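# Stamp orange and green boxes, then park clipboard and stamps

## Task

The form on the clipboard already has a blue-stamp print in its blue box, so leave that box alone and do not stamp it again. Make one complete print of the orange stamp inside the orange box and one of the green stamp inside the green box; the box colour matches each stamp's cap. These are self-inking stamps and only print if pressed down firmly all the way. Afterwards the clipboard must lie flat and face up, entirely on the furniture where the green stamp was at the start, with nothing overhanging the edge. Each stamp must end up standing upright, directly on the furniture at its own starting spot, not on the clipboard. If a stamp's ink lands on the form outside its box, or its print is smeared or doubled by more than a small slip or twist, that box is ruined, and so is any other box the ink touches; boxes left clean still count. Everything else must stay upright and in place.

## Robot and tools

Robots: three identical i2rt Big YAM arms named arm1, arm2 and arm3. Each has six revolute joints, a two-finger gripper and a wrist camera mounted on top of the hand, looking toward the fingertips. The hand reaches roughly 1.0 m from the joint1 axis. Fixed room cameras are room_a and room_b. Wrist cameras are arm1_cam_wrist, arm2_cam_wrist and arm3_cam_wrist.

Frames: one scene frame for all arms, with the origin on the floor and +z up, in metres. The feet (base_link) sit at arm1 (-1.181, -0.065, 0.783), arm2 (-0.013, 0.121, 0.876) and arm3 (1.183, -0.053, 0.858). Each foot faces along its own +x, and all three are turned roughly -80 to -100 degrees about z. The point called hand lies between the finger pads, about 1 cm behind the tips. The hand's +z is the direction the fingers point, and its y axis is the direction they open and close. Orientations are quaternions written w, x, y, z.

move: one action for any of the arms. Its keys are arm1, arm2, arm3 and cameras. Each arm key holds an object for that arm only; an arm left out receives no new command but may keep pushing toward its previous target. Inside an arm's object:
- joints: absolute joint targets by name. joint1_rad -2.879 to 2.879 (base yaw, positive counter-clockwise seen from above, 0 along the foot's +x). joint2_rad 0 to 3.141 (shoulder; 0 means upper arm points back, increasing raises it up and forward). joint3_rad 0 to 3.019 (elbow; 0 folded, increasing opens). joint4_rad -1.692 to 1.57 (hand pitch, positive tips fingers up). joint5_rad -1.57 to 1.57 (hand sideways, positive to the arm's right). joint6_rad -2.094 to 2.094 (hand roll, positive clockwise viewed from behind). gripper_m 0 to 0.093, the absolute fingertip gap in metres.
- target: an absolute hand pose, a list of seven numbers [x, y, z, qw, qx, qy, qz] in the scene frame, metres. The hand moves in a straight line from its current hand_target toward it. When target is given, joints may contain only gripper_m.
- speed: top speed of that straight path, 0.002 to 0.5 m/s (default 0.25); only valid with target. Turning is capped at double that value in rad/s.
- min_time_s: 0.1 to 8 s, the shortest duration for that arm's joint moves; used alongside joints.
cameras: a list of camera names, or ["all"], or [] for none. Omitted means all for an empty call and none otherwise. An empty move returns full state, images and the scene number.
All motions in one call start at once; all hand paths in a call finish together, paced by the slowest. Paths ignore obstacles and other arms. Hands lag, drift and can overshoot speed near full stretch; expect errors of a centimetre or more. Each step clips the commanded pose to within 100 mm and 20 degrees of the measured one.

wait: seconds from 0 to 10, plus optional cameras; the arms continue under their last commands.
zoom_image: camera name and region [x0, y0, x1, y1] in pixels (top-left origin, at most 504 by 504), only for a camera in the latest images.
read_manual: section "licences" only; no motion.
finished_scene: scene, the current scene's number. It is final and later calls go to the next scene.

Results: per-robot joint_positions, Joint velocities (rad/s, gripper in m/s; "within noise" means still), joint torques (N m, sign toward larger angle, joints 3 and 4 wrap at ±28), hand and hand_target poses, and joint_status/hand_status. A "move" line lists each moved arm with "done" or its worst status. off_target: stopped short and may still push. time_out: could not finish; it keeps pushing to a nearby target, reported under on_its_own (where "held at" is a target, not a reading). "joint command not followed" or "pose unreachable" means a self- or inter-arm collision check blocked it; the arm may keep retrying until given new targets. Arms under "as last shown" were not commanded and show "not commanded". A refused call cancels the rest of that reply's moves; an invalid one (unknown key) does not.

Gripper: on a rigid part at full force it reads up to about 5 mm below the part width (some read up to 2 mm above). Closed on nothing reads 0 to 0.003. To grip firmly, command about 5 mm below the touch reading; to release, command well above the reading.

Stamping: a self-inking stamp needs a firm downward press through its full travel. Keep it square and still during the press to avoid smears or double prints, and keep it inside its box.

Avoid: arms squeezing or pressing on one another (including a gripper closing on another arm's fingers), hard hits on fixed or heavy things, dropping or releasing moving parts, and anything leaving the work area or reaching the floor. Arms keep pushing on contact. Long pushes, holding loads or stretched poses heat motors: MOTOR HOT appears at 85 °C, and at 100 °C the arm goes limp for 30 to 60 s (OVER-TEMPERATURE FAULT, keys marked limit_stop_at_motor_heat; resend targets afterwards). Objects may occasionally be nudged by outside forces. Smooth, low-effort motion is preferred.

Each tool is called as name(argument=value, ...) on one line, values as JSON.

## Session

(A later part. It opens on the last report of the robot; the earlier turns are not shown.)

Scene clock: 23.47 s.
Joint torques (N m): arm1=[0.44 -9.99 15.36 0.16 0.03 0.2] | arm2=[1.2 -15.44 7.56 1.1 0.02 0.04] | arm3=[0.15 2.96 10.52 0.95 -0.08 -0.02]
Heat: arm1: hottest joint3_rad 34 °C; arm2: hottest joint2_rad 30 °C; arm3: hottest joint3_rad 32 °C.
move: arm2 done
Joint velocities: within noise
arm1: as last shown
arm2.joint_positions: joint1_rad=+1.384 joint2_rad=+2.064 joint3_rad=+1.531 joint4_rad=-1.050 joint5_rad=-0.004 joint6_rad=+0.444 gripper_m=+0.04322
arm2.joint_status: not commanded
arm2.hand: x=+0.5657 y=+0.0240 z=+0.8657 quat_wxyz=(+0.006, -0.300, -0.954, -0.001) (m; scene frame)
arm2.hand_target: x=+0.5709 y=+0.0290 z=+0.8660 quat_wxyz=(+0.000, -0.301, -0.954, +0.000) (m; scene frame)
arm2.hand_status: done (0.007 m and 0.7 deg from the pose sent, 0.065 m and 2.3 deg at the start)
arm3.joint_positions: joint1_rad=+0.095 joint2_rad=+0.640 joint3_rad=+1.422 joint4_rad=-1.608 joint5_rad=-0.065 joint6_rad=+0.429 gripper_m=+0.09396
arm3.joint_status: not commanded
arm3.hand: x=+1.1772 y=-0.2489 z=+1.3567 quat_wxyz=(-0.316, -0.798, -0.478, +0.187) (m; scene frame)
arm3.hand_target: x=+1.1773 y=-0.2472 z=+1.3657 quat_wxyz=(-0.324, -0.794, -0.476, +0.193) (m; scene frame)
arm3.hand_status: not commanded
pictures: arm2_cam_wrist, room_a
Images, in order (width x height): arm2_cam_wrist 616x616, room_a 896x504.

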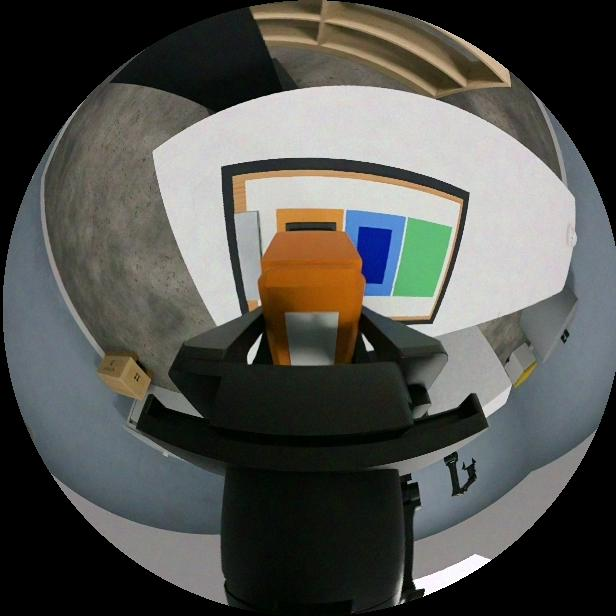

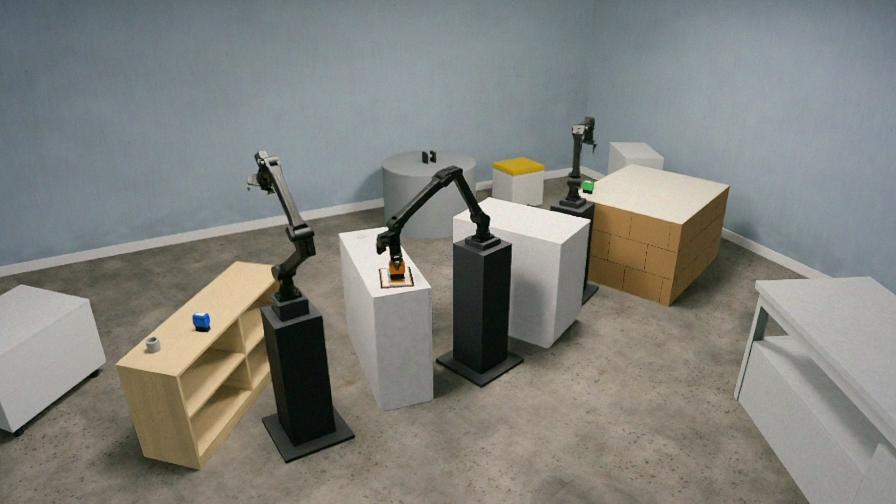

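move(arm2={"joints": {"joint2_rad": 2.155, "joint3_rad": 1.503, "joint4_rad": -0.990}, "min_time_s": 1.2}, cameras=["arm2_cam_wrist"])

zoom_image(camera="arm2_cam_wrist", region=[180, 130, 430, 380])

Scene clock: 25.50 s.
Joint torques (N m): arm1=[0.62 -10.11 15.32 0.01 0.06 0.19] | arm2=[1.26 -11.58 5.91 1.62 -0.02 0.04] | arm3=[-0.03 3.43 10.52 0.99 -0.11 -0.02]
Heat: arm1: hottest joint3_rad 35 °C; arm2: hottest joint2_rad 30 °C; arm3: hottest joint3_rad 32 °C.
move: arm2 done
Joint velocities: within noise
arm1.joint_positions: joint1_rad=-1.369 joint2_rad=+1.537 joint3_rad=+1.488 joint4_rad=-1.585 joint5_rad=-0.002 joint6_rad=-0.012 gripper_m=+0.09396
arm1.joint_status: not commanded
arm1.hand: x=-1.5841 y=-0.2437 z=+1.0317 quat_wxyz=(+0.008, -0.977, -0.212, -0.027) (m; scene frame)
arm1.hand_target: x=-1.5986 y=-0.2495 z=+1.0578 quat_wxyz=(+0.002, -0.979, -0.206, +0.004) (m; scene frame)
arm1.hand_status: not commanded
arm2.joint_positions: joint1_rad=+1.384 joint2_rad=+2.100 joint3_rad=+1.517 joint4_rad=-1.012 joint5_rad=-0.003 joint6_rad=+0.444 gripper_m=+0.04322
arm2.joint_status: all done
arm2.hand: x=+0.5633 y=+0.0243 z=+0.8404 quat_wxyz=(+0.012, -0.300, -0.954, +0.000) (m; scene frame)
arm2.hand_target: x=+0.5534 y=+0.0318 z=+0.8056 quat_wxyz=(+0.035, -0.300, -0.953, +0.005) (m; scene frame)
arm2.hand_status: not commanded
arm3: as last shown
pictures: arm2_cam_wrist
Images, in order (width x height): arm2_cam_wrist 616x616.

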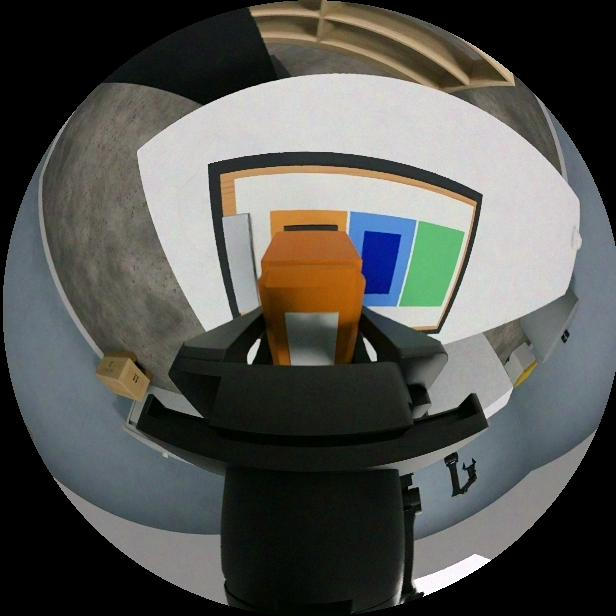

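Scaled by 2.016 from the camera's 616x616 image, which has a finer 880x880 frame.

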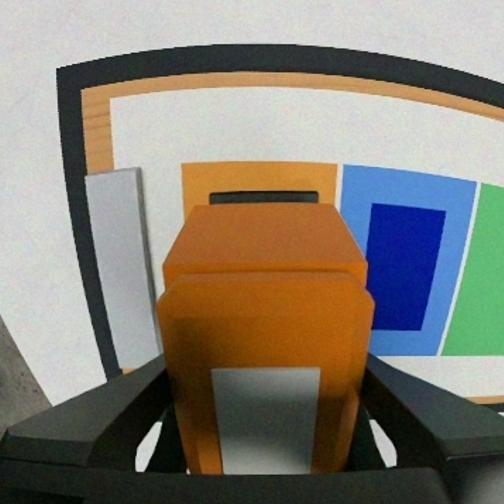

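move(arm2={"joints": {"joint2_rad": 2.285, "joint3_rad": 1.450, "joint4_rad": -0.945}, "min_time_s": 1.2}, cameras=["arm2_cam_wrist"])

zoom_image(camera="arm2_cam_wrist", region=[180, 130, 430, 380])

Scene clock: 28.77 s.
Joint torques (N m): arm1=[0.26 -10.11 15.31 0.14 0.05 0.23] | arm2=[1.26 -4.31 2.51 2.29 -0.02 0.04] | arm3=[-0.15 3.14 10.47 1.13 -0.12 -0.05]
Heat: arm1: hottest joint3_rad 35 °C; arm2: hottest joint2_rad 30 °C; arm3: hottest joint3_rad 33 °C.
move: arm2 time_out
Joint velocities: within noise
arm1, arm3: as last shown
arm2.joint_positions: joint1_rad=+1.384 joint2_rad=+2.129 joint3_rad=+1.507 joint4_rad=-0.983 joint5_rad=-0.003 joint6_rad=+0.444 gripper_m=+0.04322
arm2.joint_status: joint2_rad time_out (moved +0.029 of +0.185); the others done
arm2.on_its_own: joint2_rad reads +2.129 and still pushes toward +2.285 since a time_out
arm2.hand: x=+0.5609 y=+0.0247 z=+0.8210 quat_wxyz=(+0.017, -0.300, -0.954, +0.001) (m; scene frame)
arm2.hand_target: x=+0.5066 y=+0.0391 z=+0.7221 quat_wxyz=(+0.103, -0.299, -0.948, +0.015) (m; scene frame)
arm2.hand_status: not commanded
pictures: arm2_cam_wrist
Images, in order (width x height): arm2_cam_wrist 616x616.

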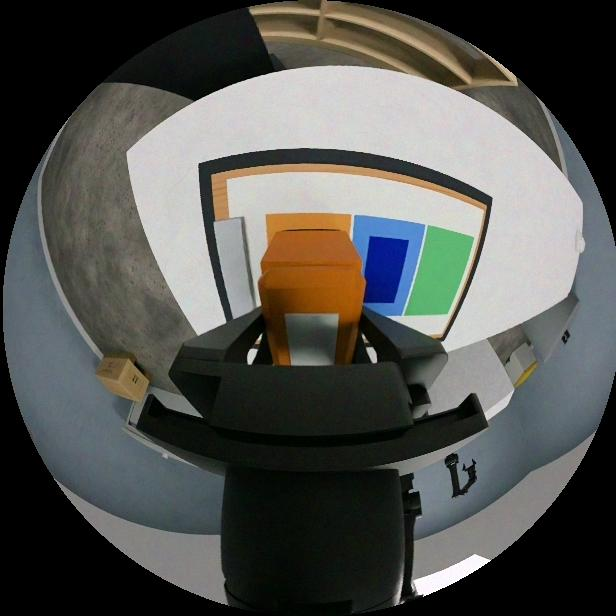

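Scaled by 2.016 from the camera's 616x616 image, which has a finer 880x880 frame.

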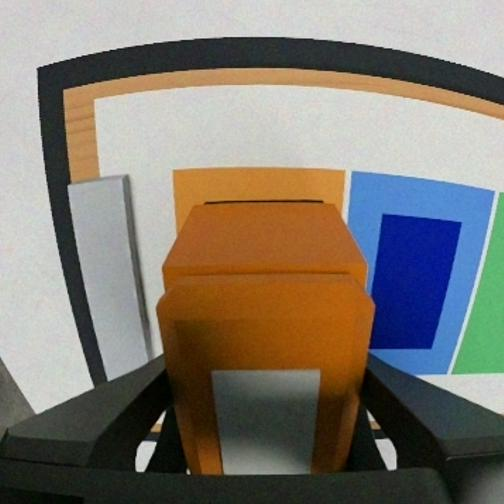

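move(arm2={"joints": {"joint2_rad": 2.395, "joint3_rad": 1.412, "joint4_rad": -0.940}, "min_time_s": 1.0}, cameras=["arm2_cam_wrist"])

zoom_image(camera="arm2_cam_wrist", region=[180, 130, 430, 380])

Scene clock: 31.87 s.
Joint torques (N m): arm1=[0.44 -10.05 15.28 0.21 0.07 0.19] | arm2=[1.2 2.9 0.14 2.54 -0.02 0.05] | arm3=[-0.15 3.43 10.56 1.13 -0.08 0]
Heat: arm1: hottest joint3_rad 36 °C; arm2: hottest joint2_rad 30 °C; arm3: hottest joint3_rad 33 °C.
move: arm2 time_out
Joint velocities: within noise
arm1, arm3: as last shown
arm2.joint_positions: joint1_rad=+1.384 joint2_rad=+2.138 joint3_rad=+1.502 joint4_rad=-0.983 joint5_rad=-0.003 joint6_rad=+0.444 gripper_m=+0.04322
arm2.joint_status: joint2_rad time_out (moved +0.009 of +0.266); the others done
arm2.on_its_own: joint2_rad reads +2.138 and still pushes toward +2.395 since a time_out
arm2.hand: x=+0.5568 y=+0.0254 z=+0.8147 quat_wxyz=(+0.024, -0.300, -0.954, +0.002) (m; scene frame)
arm2.hand_target: x=+0.4534 y=+0.0474 z=+0.6630 quat_wxyz=(+0.173, -0.296, -0.939, +0.026) (m; scene frame)
arm2.hand_status: not commanded
pictures: arm2_cam_wrist
Images, in order (width x height): arm2_cam_wrist 616x616.

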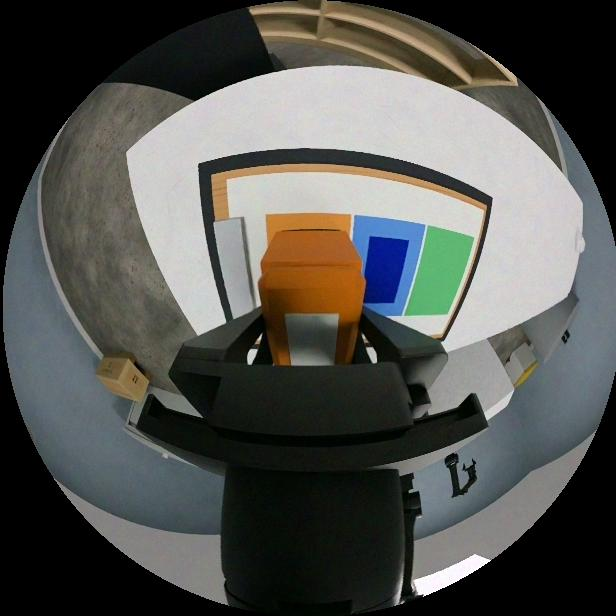

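Scaled by 2.016 from the camera's 616x616 image, which has a finer 880x880 frame.

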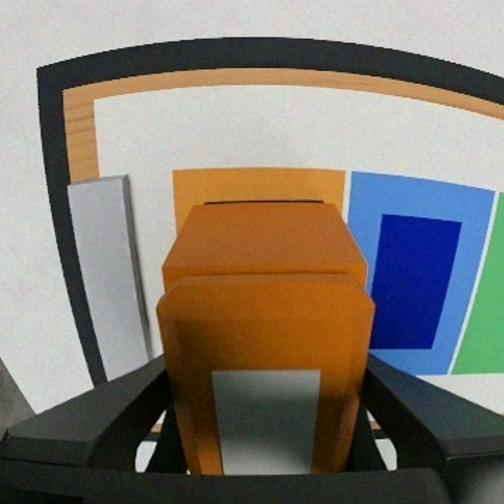

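move(arm2={"joints": {"joint2_rad": 2.26, "joint3_rad": 1.455, "joint4_rad": -0.955}, "min_time_s": 0.8}, cameras=[])

move(arm2={"joints": {"joint2_rad": 2.13, "joint3_rad": 1.512, "joint4_rad": -1.0}, "min_time_s": 1.0}, cameras=[])

move(arm2={"target": [0.572, 0.025, 0.94, 0, 0.3007, 0.9537, 0], "speed": 0.1}, cameras=["arm2_cam_wrist", "room_a"])

zoom_image(camera="arm2_cam_wrist", region=[180, 130, 430, 380])

zoom_image(camera="room_a", region=[330, 190, 450, 310])

Scene clock: 33.23 s.
Joint torques (N m): arm1=[0.38 -9.99 15.28 0.18 0.05 0.2] | arm2=[1.2 -6.12 2.97 1.88 -0.02 0.04] | arm3=[-0.09 3.19 10.5 1.13 -0.09 -0.03]
Heat: arm1: hottest joint3_rad 36 °C; arm2: hottest joint2_rad 30 °C; arm3: hottest joint3_rad 33 °C.
move: arm2 done
Joint velocities: within noise
arm1, arm3: as last shown
arm2.joint_positions: joint1_rad=+1.384 joint2_rad=+2.129 joint3_rad=+1.506 joint4_rad=-0.983 joint5_rad=-0.003 joint6_rad=+0.444 gripper_m=+0.04322
arm2.joint_status: all done
arm2.hand: x=+0.5608 y=+0.0247 z=+0.8212 quat_wxyz=(+0.017, -0.300, -0.954, +0.001) (m; scene frame)
arm2.hand_target: x=+0.5137 y=+0.0380 z=+0.7365 quat_wxyz=(+0.093, -0.299, -0.949, +0.014) (m; scene frame)
arm2.hand_status: not commanded
pictures: none
No camera images: "cameras" was empty.

Scene clock: 34.63 s.
Joint torques (N m): arm1=[0.38 -10.23 15.38 0.02 0.05 0.18] | arm2=[1.26 -13.04 7.27 0.66 -0.01 0.03] | arm3=[-0.5 3.02 10.56 0.99 -0.13 -0.04]
Heat: arm1: hottest joint3_rad 36 °C; arm2: hottest joint2_rad 30 °C; arm3: hottest joint3_rad 33 °C.
move: arm2 done
Joint velocities: within noise
arm1, arm3: as last shown
arm2.joint_positions: joint1_rad=+1.384 joint2_rad=+2.097 joint3_rad=+1.506 joint4_rad=-0.999 joint5_rad=-0.003 joint6_rad=+0.444 gripper_m=+0.04322
arm2.joint_status: all done
arm2.hand: x=+0.5623 y=+0.0245 z=+0.8390 quat_wxyz=(+0.009, -0.300, -0.954, +0.000) (m; scene frame)
arm2.hand_target: x=+0.5598 y=+0.0308 z=+0.8222 quat_wxyz=(+0.023, -0.301, -0.953, +0.003) (m; scene frame)
arm2.hand_status: not commanded
pictures: none
No camera images: "cameras" was empty.

Scene clock: 36.57 s.
Joint torques (N m): arm1=[0.09 -10.11 15.2 0.13 0.05 0.2] | arm2=[0.79 -16.09 11.26 0.23 -0.03 -0.02] | arm3=[-0.21 3.25 10.56 0.99 -0.09 -0.02]
Heat: arm1: hottest joint3_rad 36 °C; arm2: hottest joint2_rad 30 °C; arm3: hottest joint3_rad 33 °C.
move: arm2 off_target
Joint velocities: within noise
arm1, arm3: as last shown
arm2.joint_positions: joint1_rad=+1.384 joint2_rad=+1.996 joint3_rad=+1.560 joint4_rad=-1.192 joint5_rad=-0.002 joint6_rad=+0.444 gripper_m=+0.04322
arm2.joint_status: not commanded
arm2.hand: x=+0.5510 y=+0.0263 z=+0.9143 quat_wxyz=(+0.029, -0.300, -0.953, +0.003) (m; scene frame)
arm2.hand_target: x=+0.5707 y=+0.0252 z=+0.9403 quat_wxyz=(+0.000, -0.301, -0.954, +0.000) (m; scene frame)
arm2.hand_status: off_target (0.033 m and 3.3 deg from the pose sent, 0.102 m and 1.1 deg at the start)
pictures: arm2_cam_wrist, room_a
Images, in order (width x height): arm2_cam_wrist 616x616, room_a 896x504.

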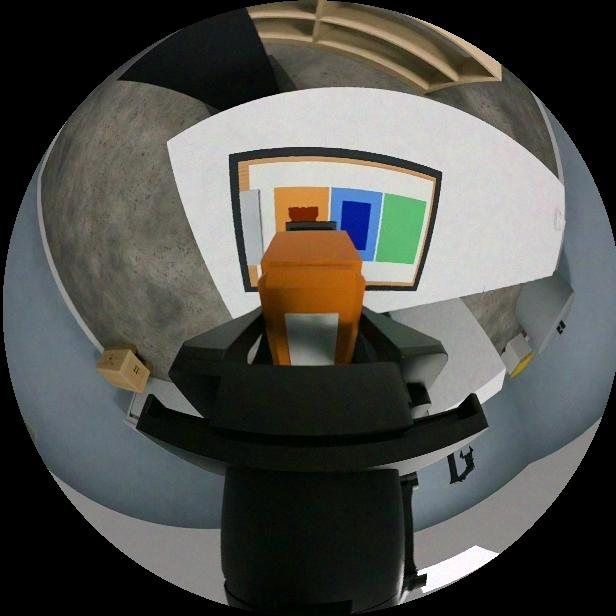

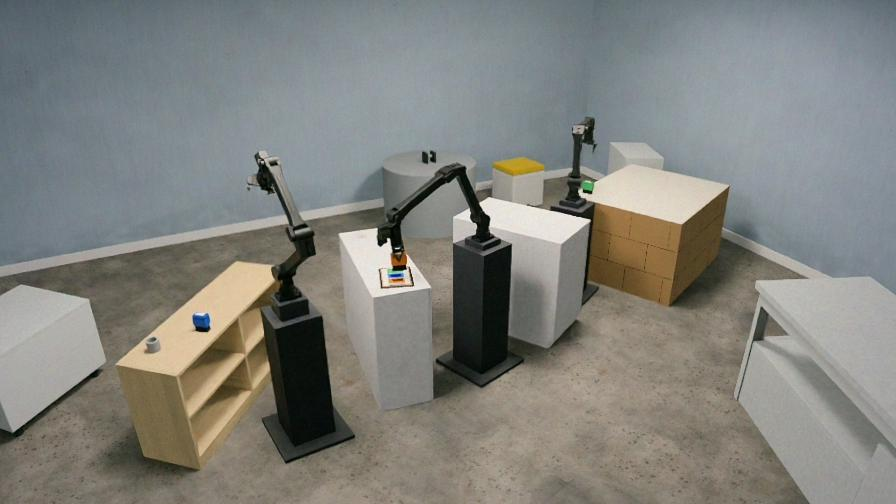

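Scaled by 2.016 from the camera's 616x616 image, which has a finer 880x880 frame.

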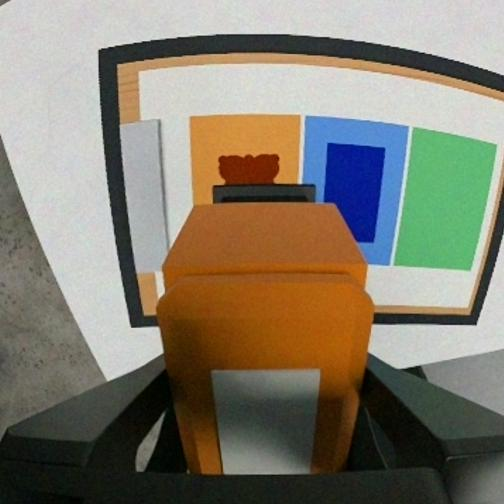

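Scaled by 4.200 from the camera's 896x504 image, which has a finer 1280x720 frame.

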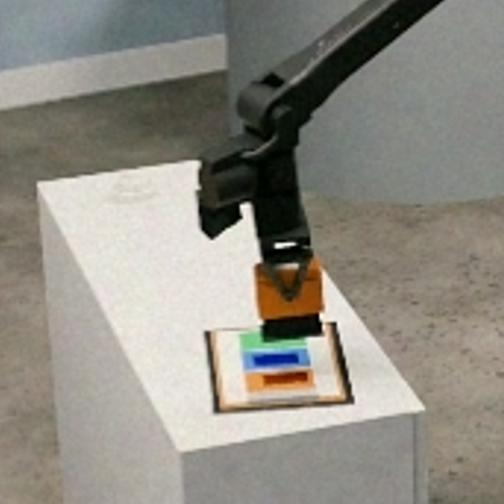

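move(arm2={"target": [0.436, -0.244, 0.94, 0, -0.4540, 0.8910, 0], "speed": 0.2}, cameras=["arm2_cam_wrist"])

zoom_image(camera="arm2_cam_wrist", region=[180, 0, 430, 250])

move(arm2={"target": [0.431, -0.243, 0.838, 0, -0.4540, 0.8910, 0], "speed": 0.1}, cameras=["arm2_cam_wrist", "room_a", "room_b"])

zoom_image(camera="arm2_cam_wrist", region=[180, 180, 430, 430])

zoom_image(camera="room_a", region=[330, 190, 450, 310])

Scene clock: 41.67 s.
Joint torques (N m): arm1=[0.26 -10.23 15.31 0.16 0.04 0.17] | arm2=[-0.09 -13.98 11.3 0.23 -0.33 -0.22] | arm3=[-0.44 2.9 10.58 1.07 -0.09 -0.03]
Heat: arm1: hottest joint3_rad 37 °C; arm2: hottest joint2_rad 31 °C; arm3: hottest joint3_rad 33 °C.
move: arm2 off_target
Joint velocities: within noise
arm1, arm3: as last shown
arm2.joint_positions: joint1_rad=+0.877 joint2_rad=+1.943 joint3_rad=+1.504 joint4_rad=-1.173 joint5_rad=+0.004 joint6_rad=-1.612 gripper_m=+0.04322
arm2.joint_status: not commanded
arm2.hand: x=+0.4228 y=-0.2283 z=+0.9243 quat_wxyz=(+0.010, +0.452, -0.892, -0.018) (m; scene frame)
arm2.hand_target: x=+0.4352 y=-0.2434 z=+0.9403 quat_wxyz=(+0.000, +0.454, -0.891, +0.000) (m; scene frame)
arm2.hand_status: off_target (0.026 m and 2.3 deg from the pose sent, 0.295 m and 89.0 deg at the start)
pictures: arm2_cam_wrist
Images, in order (width x height): arm2_cam_wrist 616x616.

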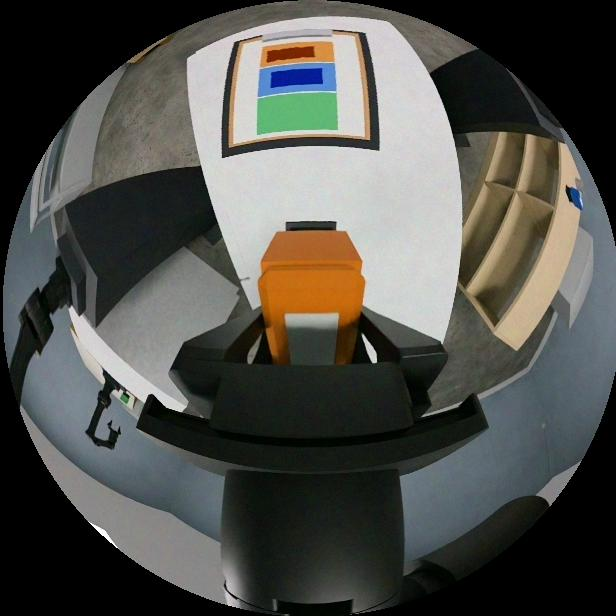

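Scaled by 2.016 from the camera's 616x616 image, which has a finer 880x880 frame.

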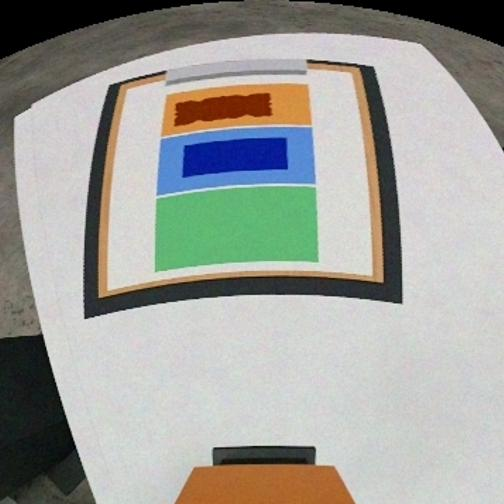

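Scene clock: 43.20 s.
Joint torques (N m): arm1=[0.38 -9.88 15.25 0.05 0.02 0.18] | arm2=[-0.26 -13.63 6.91 1.5 -0.34 -0.21] | arm3=[-0.15 3.14 10.61 1.05 -0.09 -0.01]
Heat: arm1: hottest joint3_rad 37 °C; arm2: hottest joint2_rad 31 °C; arm3: hottest joint3_rad 33 °C.
move: arm2 off_target
Joint velocities: within noise
arm1: as last shown
arm2.joint_positions: joint1_rad=+0.877 joint2_rad=+2.052 joint3_rad=+1.450 joint4_rad=-0.976 joint5_rad=+0.004 joint6_rad=-1.616 gripper_m=+0.04322
arm2.joint_status: not commanded
arm2.hand: x=+0.4321 y=-0.2356 z=+0.8462 quat_wxyz=(+0.003, +0.454, -0.891, -0.003) (m; scene frame)
arm2.hand_target: x=+0.4309 y=-0.2428 z=+0.8382 quat_wxyz=(+0.000, +0.454, -0.891, +0.000) (m; scene frame)
arm2.hand_status: off_target (0.011 m and 0.5 deg from the pose sent, 0.088 m and 2.3 deg at the start)
arm3.joint_positions: joint1_rad=+0.095 joint2_rad=+0.640 joint3_rad=+1.422 joint4_rad=-1.608 joint5_rad=-0.065 joint6_rad=+0.429 gripper_m=+0.09396
arm3.joint_status: not commanded
arm3.hand: x=+1.1772 y=-0.2489 z=+1.3567 quat_wxyz=(-0.316, -0.798, -0.478, +0.187) (m; scene frame)
arm3.hand_target: x=+1.1773 y=-0.2472 z=+1.3657 quat_wxyz=(-0.324, -0.794, -0.476, +0.193) (m; scene frame)
arm3.hand_status: not commanded
pictures: arm2_cam_wrist, room_a, room_b
Images, in order (width x height): arm2_cam_wrist 616x616, room_a 896x504, room_b 896x504.

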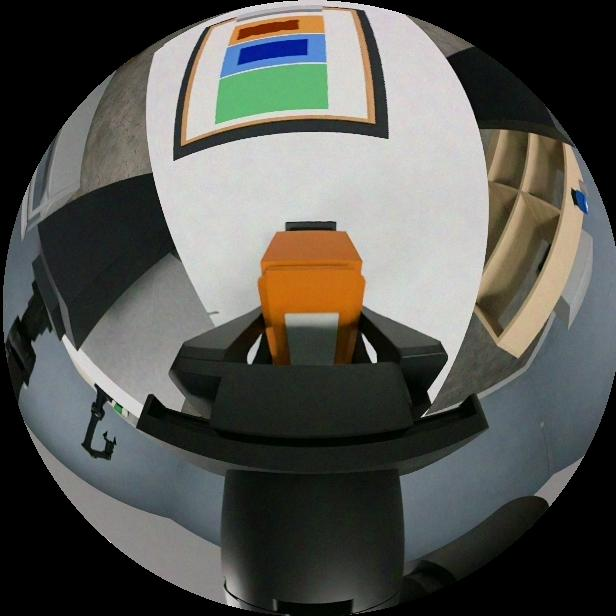

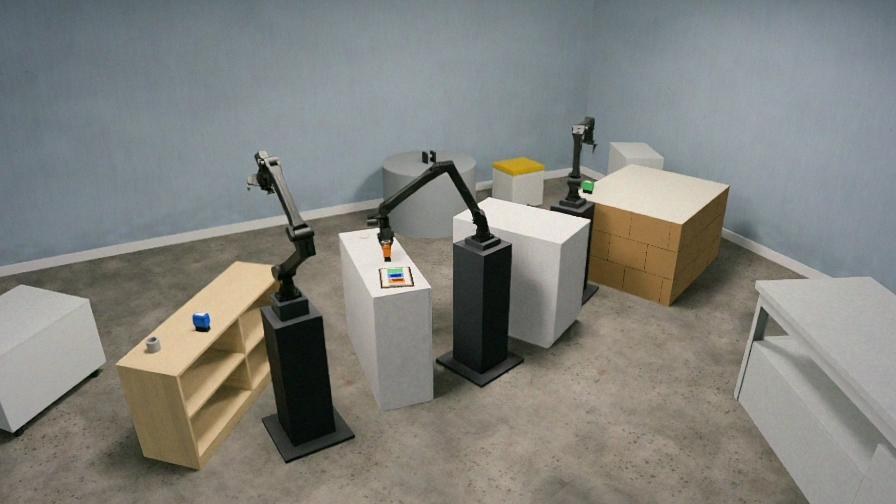

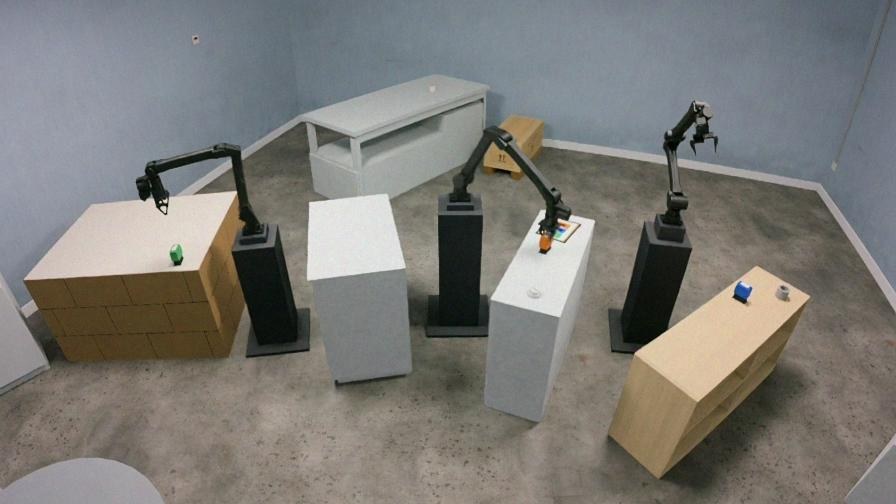

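Scaled by 2.016 from the camera's 616x616 image, which has a finer 880x880 frame.

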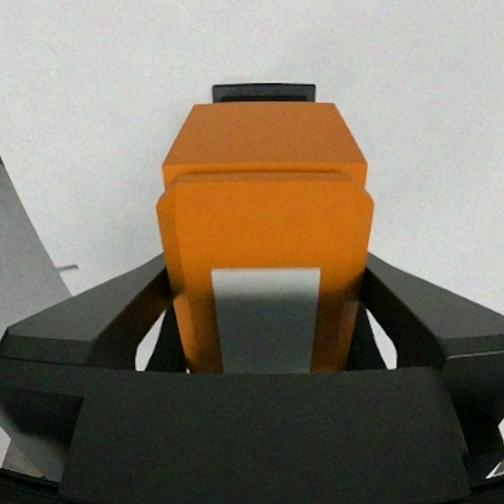

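Scaled by 4.200 from the camera's 896x504 image, which has a finer 1280x720 frame.

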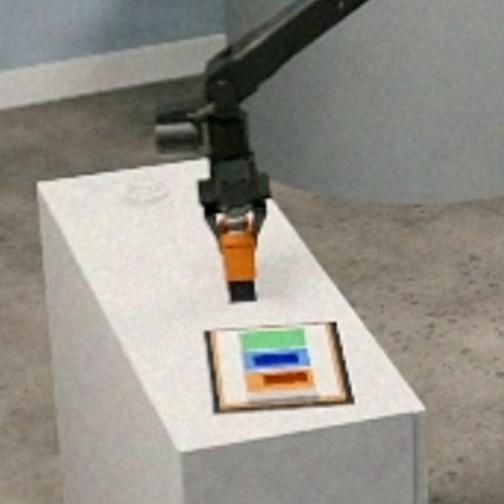

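move()

Scene clock: 44.30 s.
Joint torques (N m): arm1=[0.38 -10.11 15.41 0.06 0.05 0.19] | arm2=[-0.32 -13.68 6.93 1.5 -0.34 -0.22] | arm3=[-0.09 3.14 10.52 1.03 -0.1 -0.02]
Heat: arm1: hottest joint3_rad 37 °C; arm2: hottest joint2_rad 31 °C; arm3: hottest joint3_rad 34 °C.
Joint velocities: within noise
arm1.joint_positions: joint1_rad=-1.369 joint2_rad=+1.537 joint3_rad=+1.488 joint4_rad=-1.585 joint5_rad=-0.002 joint6_rad=-0.012 gripper_m=+0.09396
arm1.joint_status: not commanded
arm1.hand: x=-1.5841 y=-0.2437 z=+1.0317 quat_wxyz=(+0.008, -0.977, -0.212, -0.027) (m; scene frame)
arm1.hand_target: x=-1.5986 y=-0.2495 z=+1.0578 quat_wxyz=(+0.002, -0.979, -0.206, +0.004) (m; scene frame)
arm1.hand_status: not commanded
arm2.joint_positions: joint1_rad=+0.877 joint2_rad=+2.052 joint3_rad=+1.450 joint4_rad=-0.976 joint5_rad=+0.004 joint6_rad=-1.616 gripper_m=+0.04322
arm2.joint_status: not commanded
arm2.hand: x=+0.4321 y=-0.2356 z=+0.8462 quat_wxyz=(+0.003, +0.454, -0.891, -0.003) (m; scene frame)
arm2.hand_target: x=+0.4309 y=-0.2428 z=+0.8382 quat_wxyz=(+0.000, +0.454, -0.891, +0.000) (m; scene frame)
arm2.hand_status: off_target (0.011 m and 0.5 deg from the pose sent, 0.088 m and 2.3 deg at the start)
arm3.joint_positions: joint1_rad=+0.095 joint2_rad=+0.640 joint3_rad=+1.422 joint4_rad=-1.608 joint5_rad=-0.065 joint6_rad=+0.429 gripper_m=+0.09396
arm3.joint_status: not commanded
arm3.hand: x=+1.1772 y=-0.2489 z=+1.3567 quat_wxyz=(-0.316, -0.798, -0.478, +0.187) (m; scene frame)
arm3.hand_target: x=+1.1773 y=-0.2472 z=+1.3657 quat_wxyz=(-0.324, -0.794, -0.476, +0.193) (m; scene frame)
arm3.hand_status: not commanded
pictures: arm1_cam_wrist, arm2_cam_wrist, arm3_cam_wrist, room_a, room_b
Images, in order (width x height): arm1_cam_wrist 616x616, arm2_cam_wrist 616x616, arm3_cam_wrist 616x616, room_a 896x504, room_b 896x504.

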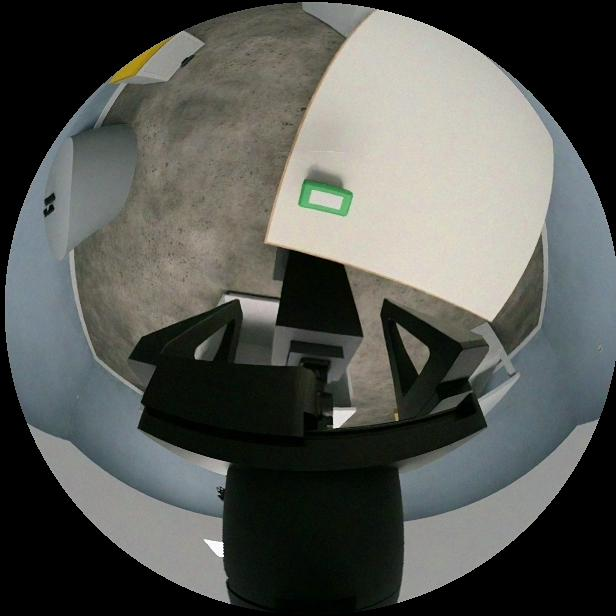

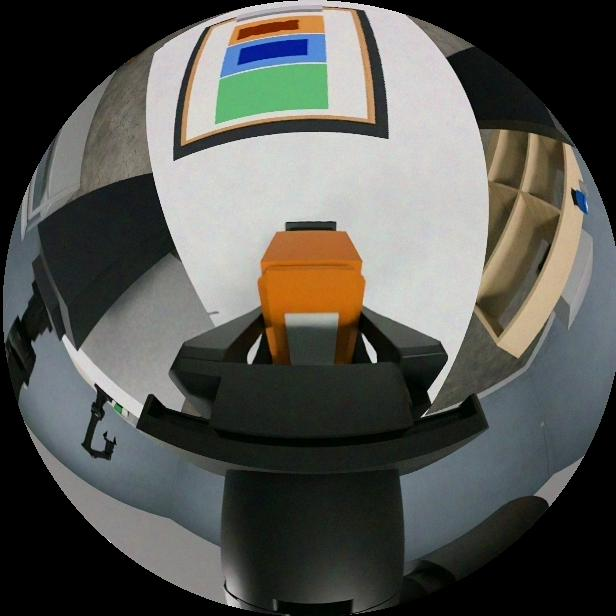

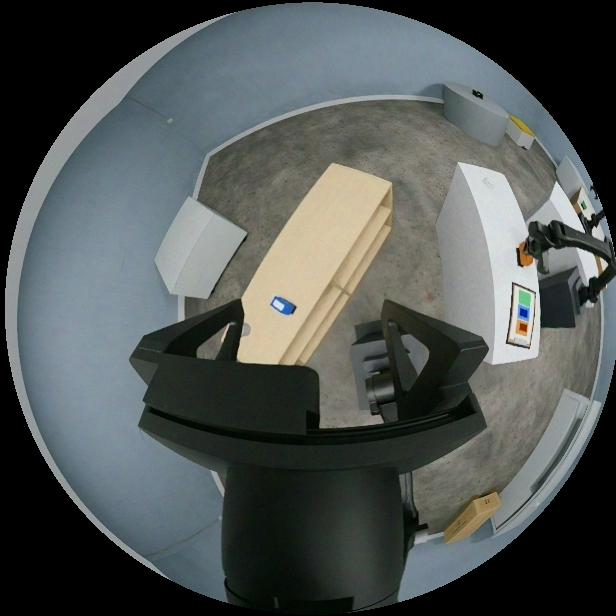

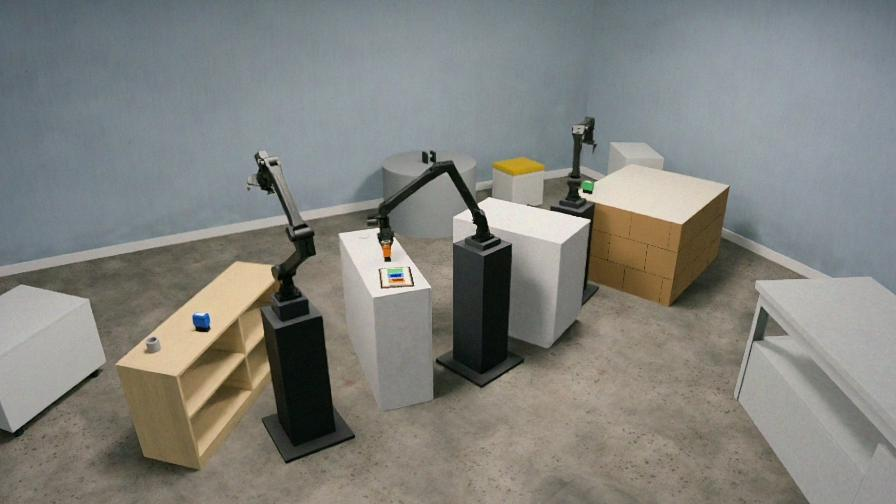

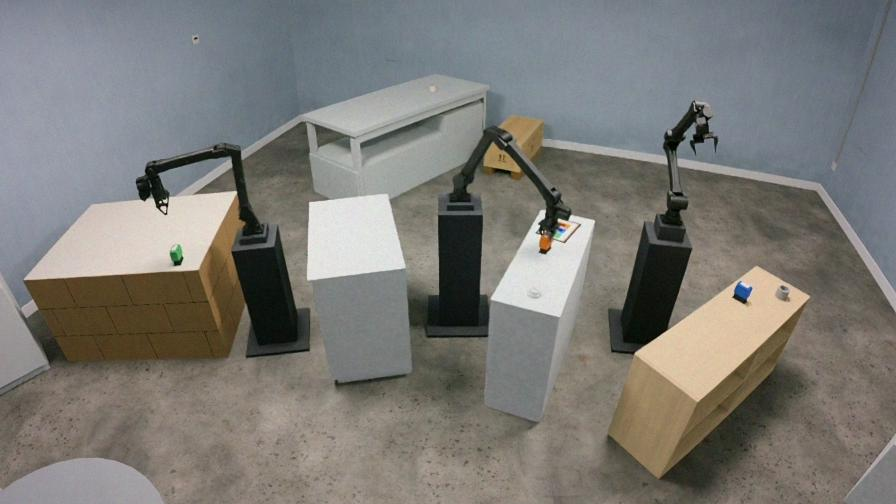

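move(arm2={"joints": {"gripper_m": 0.07}}, cameras=["arm2_cam_wrist"])

move(arm2={"target": [0.434, -0.243, 0.985, 0, -0.4540, 0.8910, 0], "speed": 0.12, "joints": {"gripper_m": 0.09}}, cameras=["arm2_cam_wrist", "room_b"])

Scene clock: 45.03 s.
Joint torques (N m): arm1=[0.44 -9.99 15.34 0.14 0.04 0.19] | arm2=[-0.44 -13.86 6.91 1.03 -0.32 -0.21] | arm3=[-0.09 3.55 10.47 1.07 -0.11 -0.04]
Heat: arm1: hottest joint3_rad 37 °C; arm2: hottest joint2_rad 31 °C; arm3: hottest joint3_rad 34 °C.
move: arm2 done
Joint velocities: within noise
arm1, arm3: as last shown
arm2.joint_positions: joint1_rad=+0.877 joint2_rad=+2.054 joint3_rad=+1.450 joint4_rad=-0.964 joint5_rad=+0.003 joint6_rad=-1.616 gripper_m=+0.06982
arm2.joint_status: all done
arm2.hand: x=+0.4342 y=-0.2372 z=+0.8452 quat_wxyz=(+0.001, +0.454, -0.891, +0.002) (m; scene frame)
arm2.hand_target: x=+0.4309 y=-0.2428 z=+0.8381 quat_wxyz=(+0.000, +0.454, -0.891, +0.000) (m; scene frame)
arm2.hand_status: not commanded
pictures: arm2_cam_wrist
Images, in order (width x height): arm2_cam_wrist 616x616.

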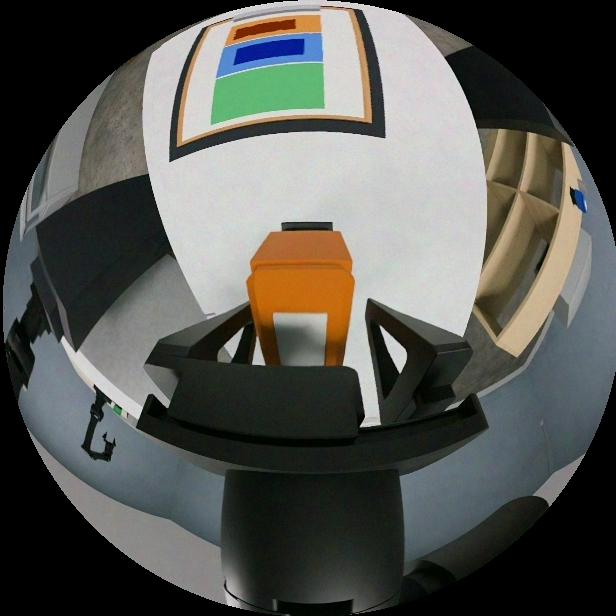

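Scene clock: 47.03 s.
Joint torques (N m): arm1=[0.44 -9.88 15.38 0.17 0.04 0.21] | arm2=[-0.21 -14.8 11.22 0.23 -0.3 -0.18] | arm3=[-0.15 3.25 10.54 0.99 -0.11 -0.02]
Heat: arm1: hottest joint3_rad 37 °C; arm2: hottest joint2_rad 31 °C; arm3: hottest joint3_rad 34 °C.
move: arm2 off_target
Joint velocities: within noise
arm1, arm3: as last shown
arm2.joint_positions: joint1_rad=+0.877 joint2_rad=+1.910 joint3_rad=+1.566 joint4_rad=-1.273 joint5_rad=+0.003 joint6_rad=-1.616 gripper_m=+0.08987
arm2.joint_status: all done
arm2.hand: x=+0.4239 y=-0.2290 z=+0.9643 quat_wxyz=(+0.011, +0.454, -0.891, -0.021) (m; scene frame)
arm2.hand_target: x=+0.4333 y=-0.2424 z=+0.9852 quat_wxyz=(+0.000, +0.454, -0.891, +0.000) (m; scene frame)
arm2.hand_status: off_target (0.027 m and 2.7 deg from the pose sent, 0.140 m and 0.2 deg at the start)
pictures: arm2_cam_wrist, room_b
Images, in order (width x height): arm2_cam_wrist 616x616, room_b 896x504.

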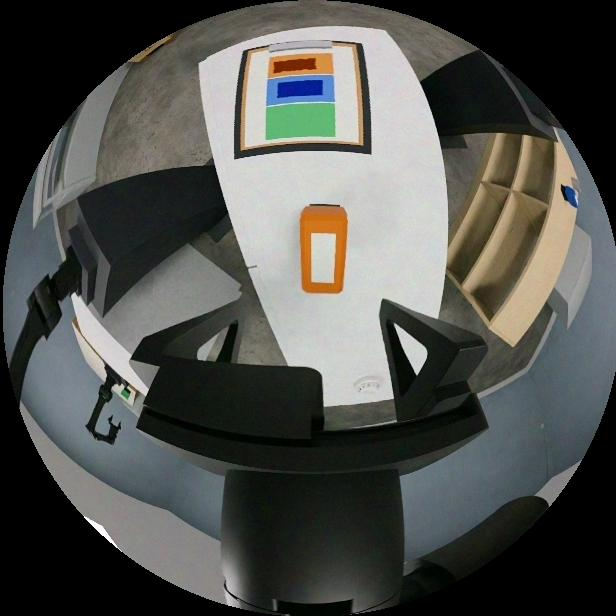

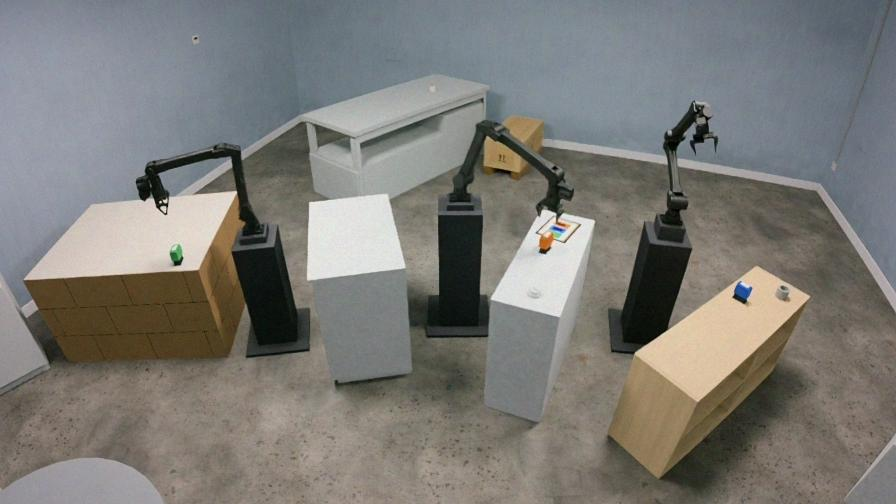

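move(arm2={"joints": {"joint1_rad": 1.49, "joint2_rad": 2.02, "joint3_rad": 1.73, "joint4_rad": -1.285, "joint5_rad": 0, "joint6_rad": 0.536, "gripper_m": 0.05}, "min_time_s": 2.5}, cameras=["arm2_cam_wrist"])

Scene clock: 50.70 s.
Joint torques (N m): arm1=[0.38 -10.34 15.3 0.16 0.05 0.19] | arm2=[0.44 -14.33 11.7 0.29 -0.18 0.05] | arm3=[-0.26 3.37 10.61 1.07 -0.11 -0.03]
Heat: arm1: hottest joint3_rad 38 °C; arm2: hottest joint2_rad 31 °C; arm3: hottest joint3_rad 34 °C.
move: arm2 done
Joint velocities: within noise
arm1, arm3: as last shown
arm2.joint_positions: joint1_rad=+1.490 joint2_rad=+2.003 joint3_rad=+1.678 joint4_rad=-1.277 joint5_rad=+0.002 joint6_rad=+0.524 gripper_m=+0.05013
arm2.joint_status: all done
arm2.hand: x=+0.5820 y=+0.0838 z=+0.9519 quat_wxyz=(+0.015, -0.288, -0.957, +0.005) (m; scene frame)
arm2.hand_target: x=+0.5982 y=+0.0835 z=+0.9608 quat_wxyz=(+0.002, -0.294, -0.956, +0.000) (m; scene frame)
arm2.hand_status: not commanded
pictures: arm2_cam_wrist
Images, in order (width x height): arm2_cam_wrist 616x616.

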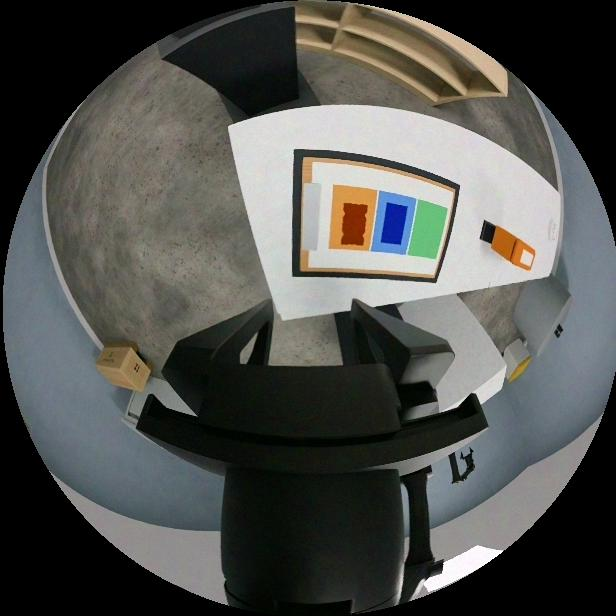

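move(arm2={"target": [0.594, 0.066, 0.855, 0, 0.3007, 0.9537, 0], "speed": 0.12, "joints": {"gripper_m": 0.045}}, cameras=["arm2_cam_wrist"])

zoom_image(camera="arm2_cam_wrist", region=[180, 130, 430, 380])

Scene clock: 52.63 s.
Joint torques (N m): arm1=[0.32 -9.99 15.38 0.17 0.05 0.19] | arm2=[-0.44 -15.09 7.58 1.14 -0.17 -0.11] | arm3=[-0.03 3.43 10.61 1.06 -0.08 -0.02]
Heat: arm1: hottest joint3_rad 38 °C; arm2: hottest joint2_rad 31 °C; arm3: hottest joint3_rad 34 °C.
move: arm2 done
Joint velocities: within noise
arm1, arm3: as last shown
arm2.joint_positions: joint1_rad=+1.472 joint2_rad=+2.111 joint3_rad=+1.597 joint4_rad=-1.059 joint5_rad=+0.002 joint6_rad=+0.524 gripper_m=+0.04513
arm2.joint_status: all done
arm2.hand: x=+0.5920 y=+0.0728 z=+0.8606 quat_wxyz=(+0.001, -0.296, -0.955, +0.001) (m; scene frame)
arm2.hand_target: x=+0.5940 y=+0.0661 z=+0.8552 quat_wxyz=(+0.000, -0.301, -0.954, +0.000) (m; scene frame)
arm2.hand_status: done (0.009 m and 0.5 deg from the pose sent, 0.099 m and 2.4 deg at the start)
pictures: arm2_cam_wrist
Images, in order (width x height): arm2_cam_wrist 616x616.

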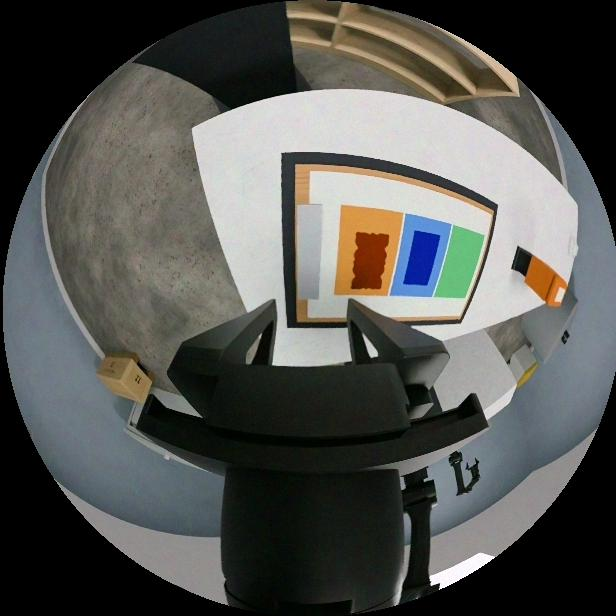

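Scaled by 2.016 from the camera's 616x616 image, which has a finer 880x880 frame.

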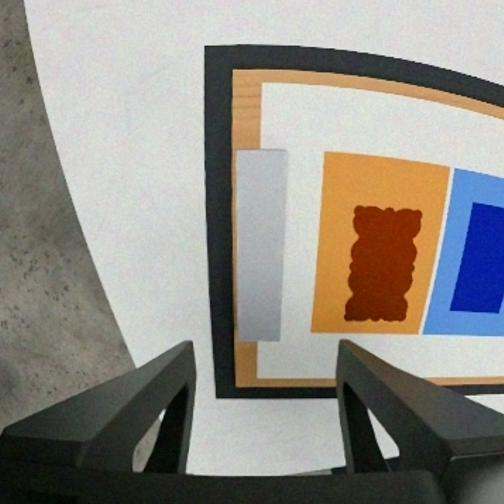

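move(arm2={"target": [0.603, 0.064, 0.808, 0, 0.3007, 0.9537, 0], "speed": 0.08, "joints": {"gripper_m": 0.04}}, cameras=["arm2_cam_wrist"])

zoom_image(camera="arm2_cam_wrist", region=[180, 130, 430, 380])

Scene clock: 54.10 s.
Joint torques (N m): arm1=[0.15 -10.23 15.31 0.2 0.03 0.18] | arm2=[-0.44 -15.79 8.08 1.09 -0.17 -0.13] | arm3=[-0.21 3.31 10.45 0.95 -0.11 -0.03]
Heat: arm1: hottest joint3_rad 38 °C; arm2: hottest joint2_rad 31 °C; arm3: hottest joint3_rad 34 °C.
move: arm2 off_target
Joint velocities: within noise
arm1, arm3: as last shown
arm2.joint_positions: joint1_rad=+1.472 joint2_rad=+2.198 joint3_rad=+1.597 joint4_rad=-0.986 joint5_rad=+0.002 joint6_rad=+0.524 gripper_m=+0.04013
arm2.joint_status: all done
arm2.hand: x=+0.5953 y=+0.0723 z=+0.8094 quat_wxyz=(+0.007, -0.297, -0.955, +0.003) (m; scene frame)
arm2.hand_target: x=+0.6027 y=+0.0639 z=+0.8081 quat_wxyz=(+0.000, -0.301, -0.954, +0.000) (m; scene frame)
arm2.hand_status: off_target (0.011 m and 1.0 deg from the pose sent, 0.054 m and 0.5 deg at the start)
pictures: arm2_cam_wrist
Images, in order (width x height): arm2_cam_wrist 616x616.

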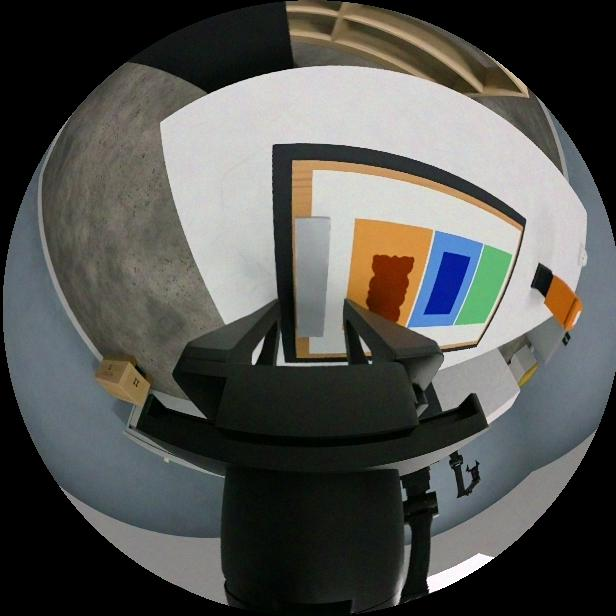

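Scaled by 2.016 from the camera's 616x616 image, which has a finer 880x880 frame.

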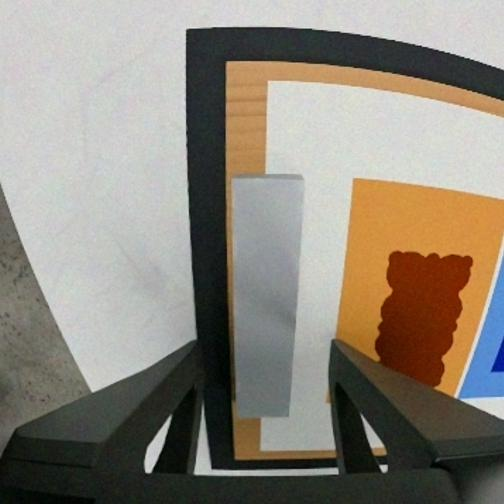

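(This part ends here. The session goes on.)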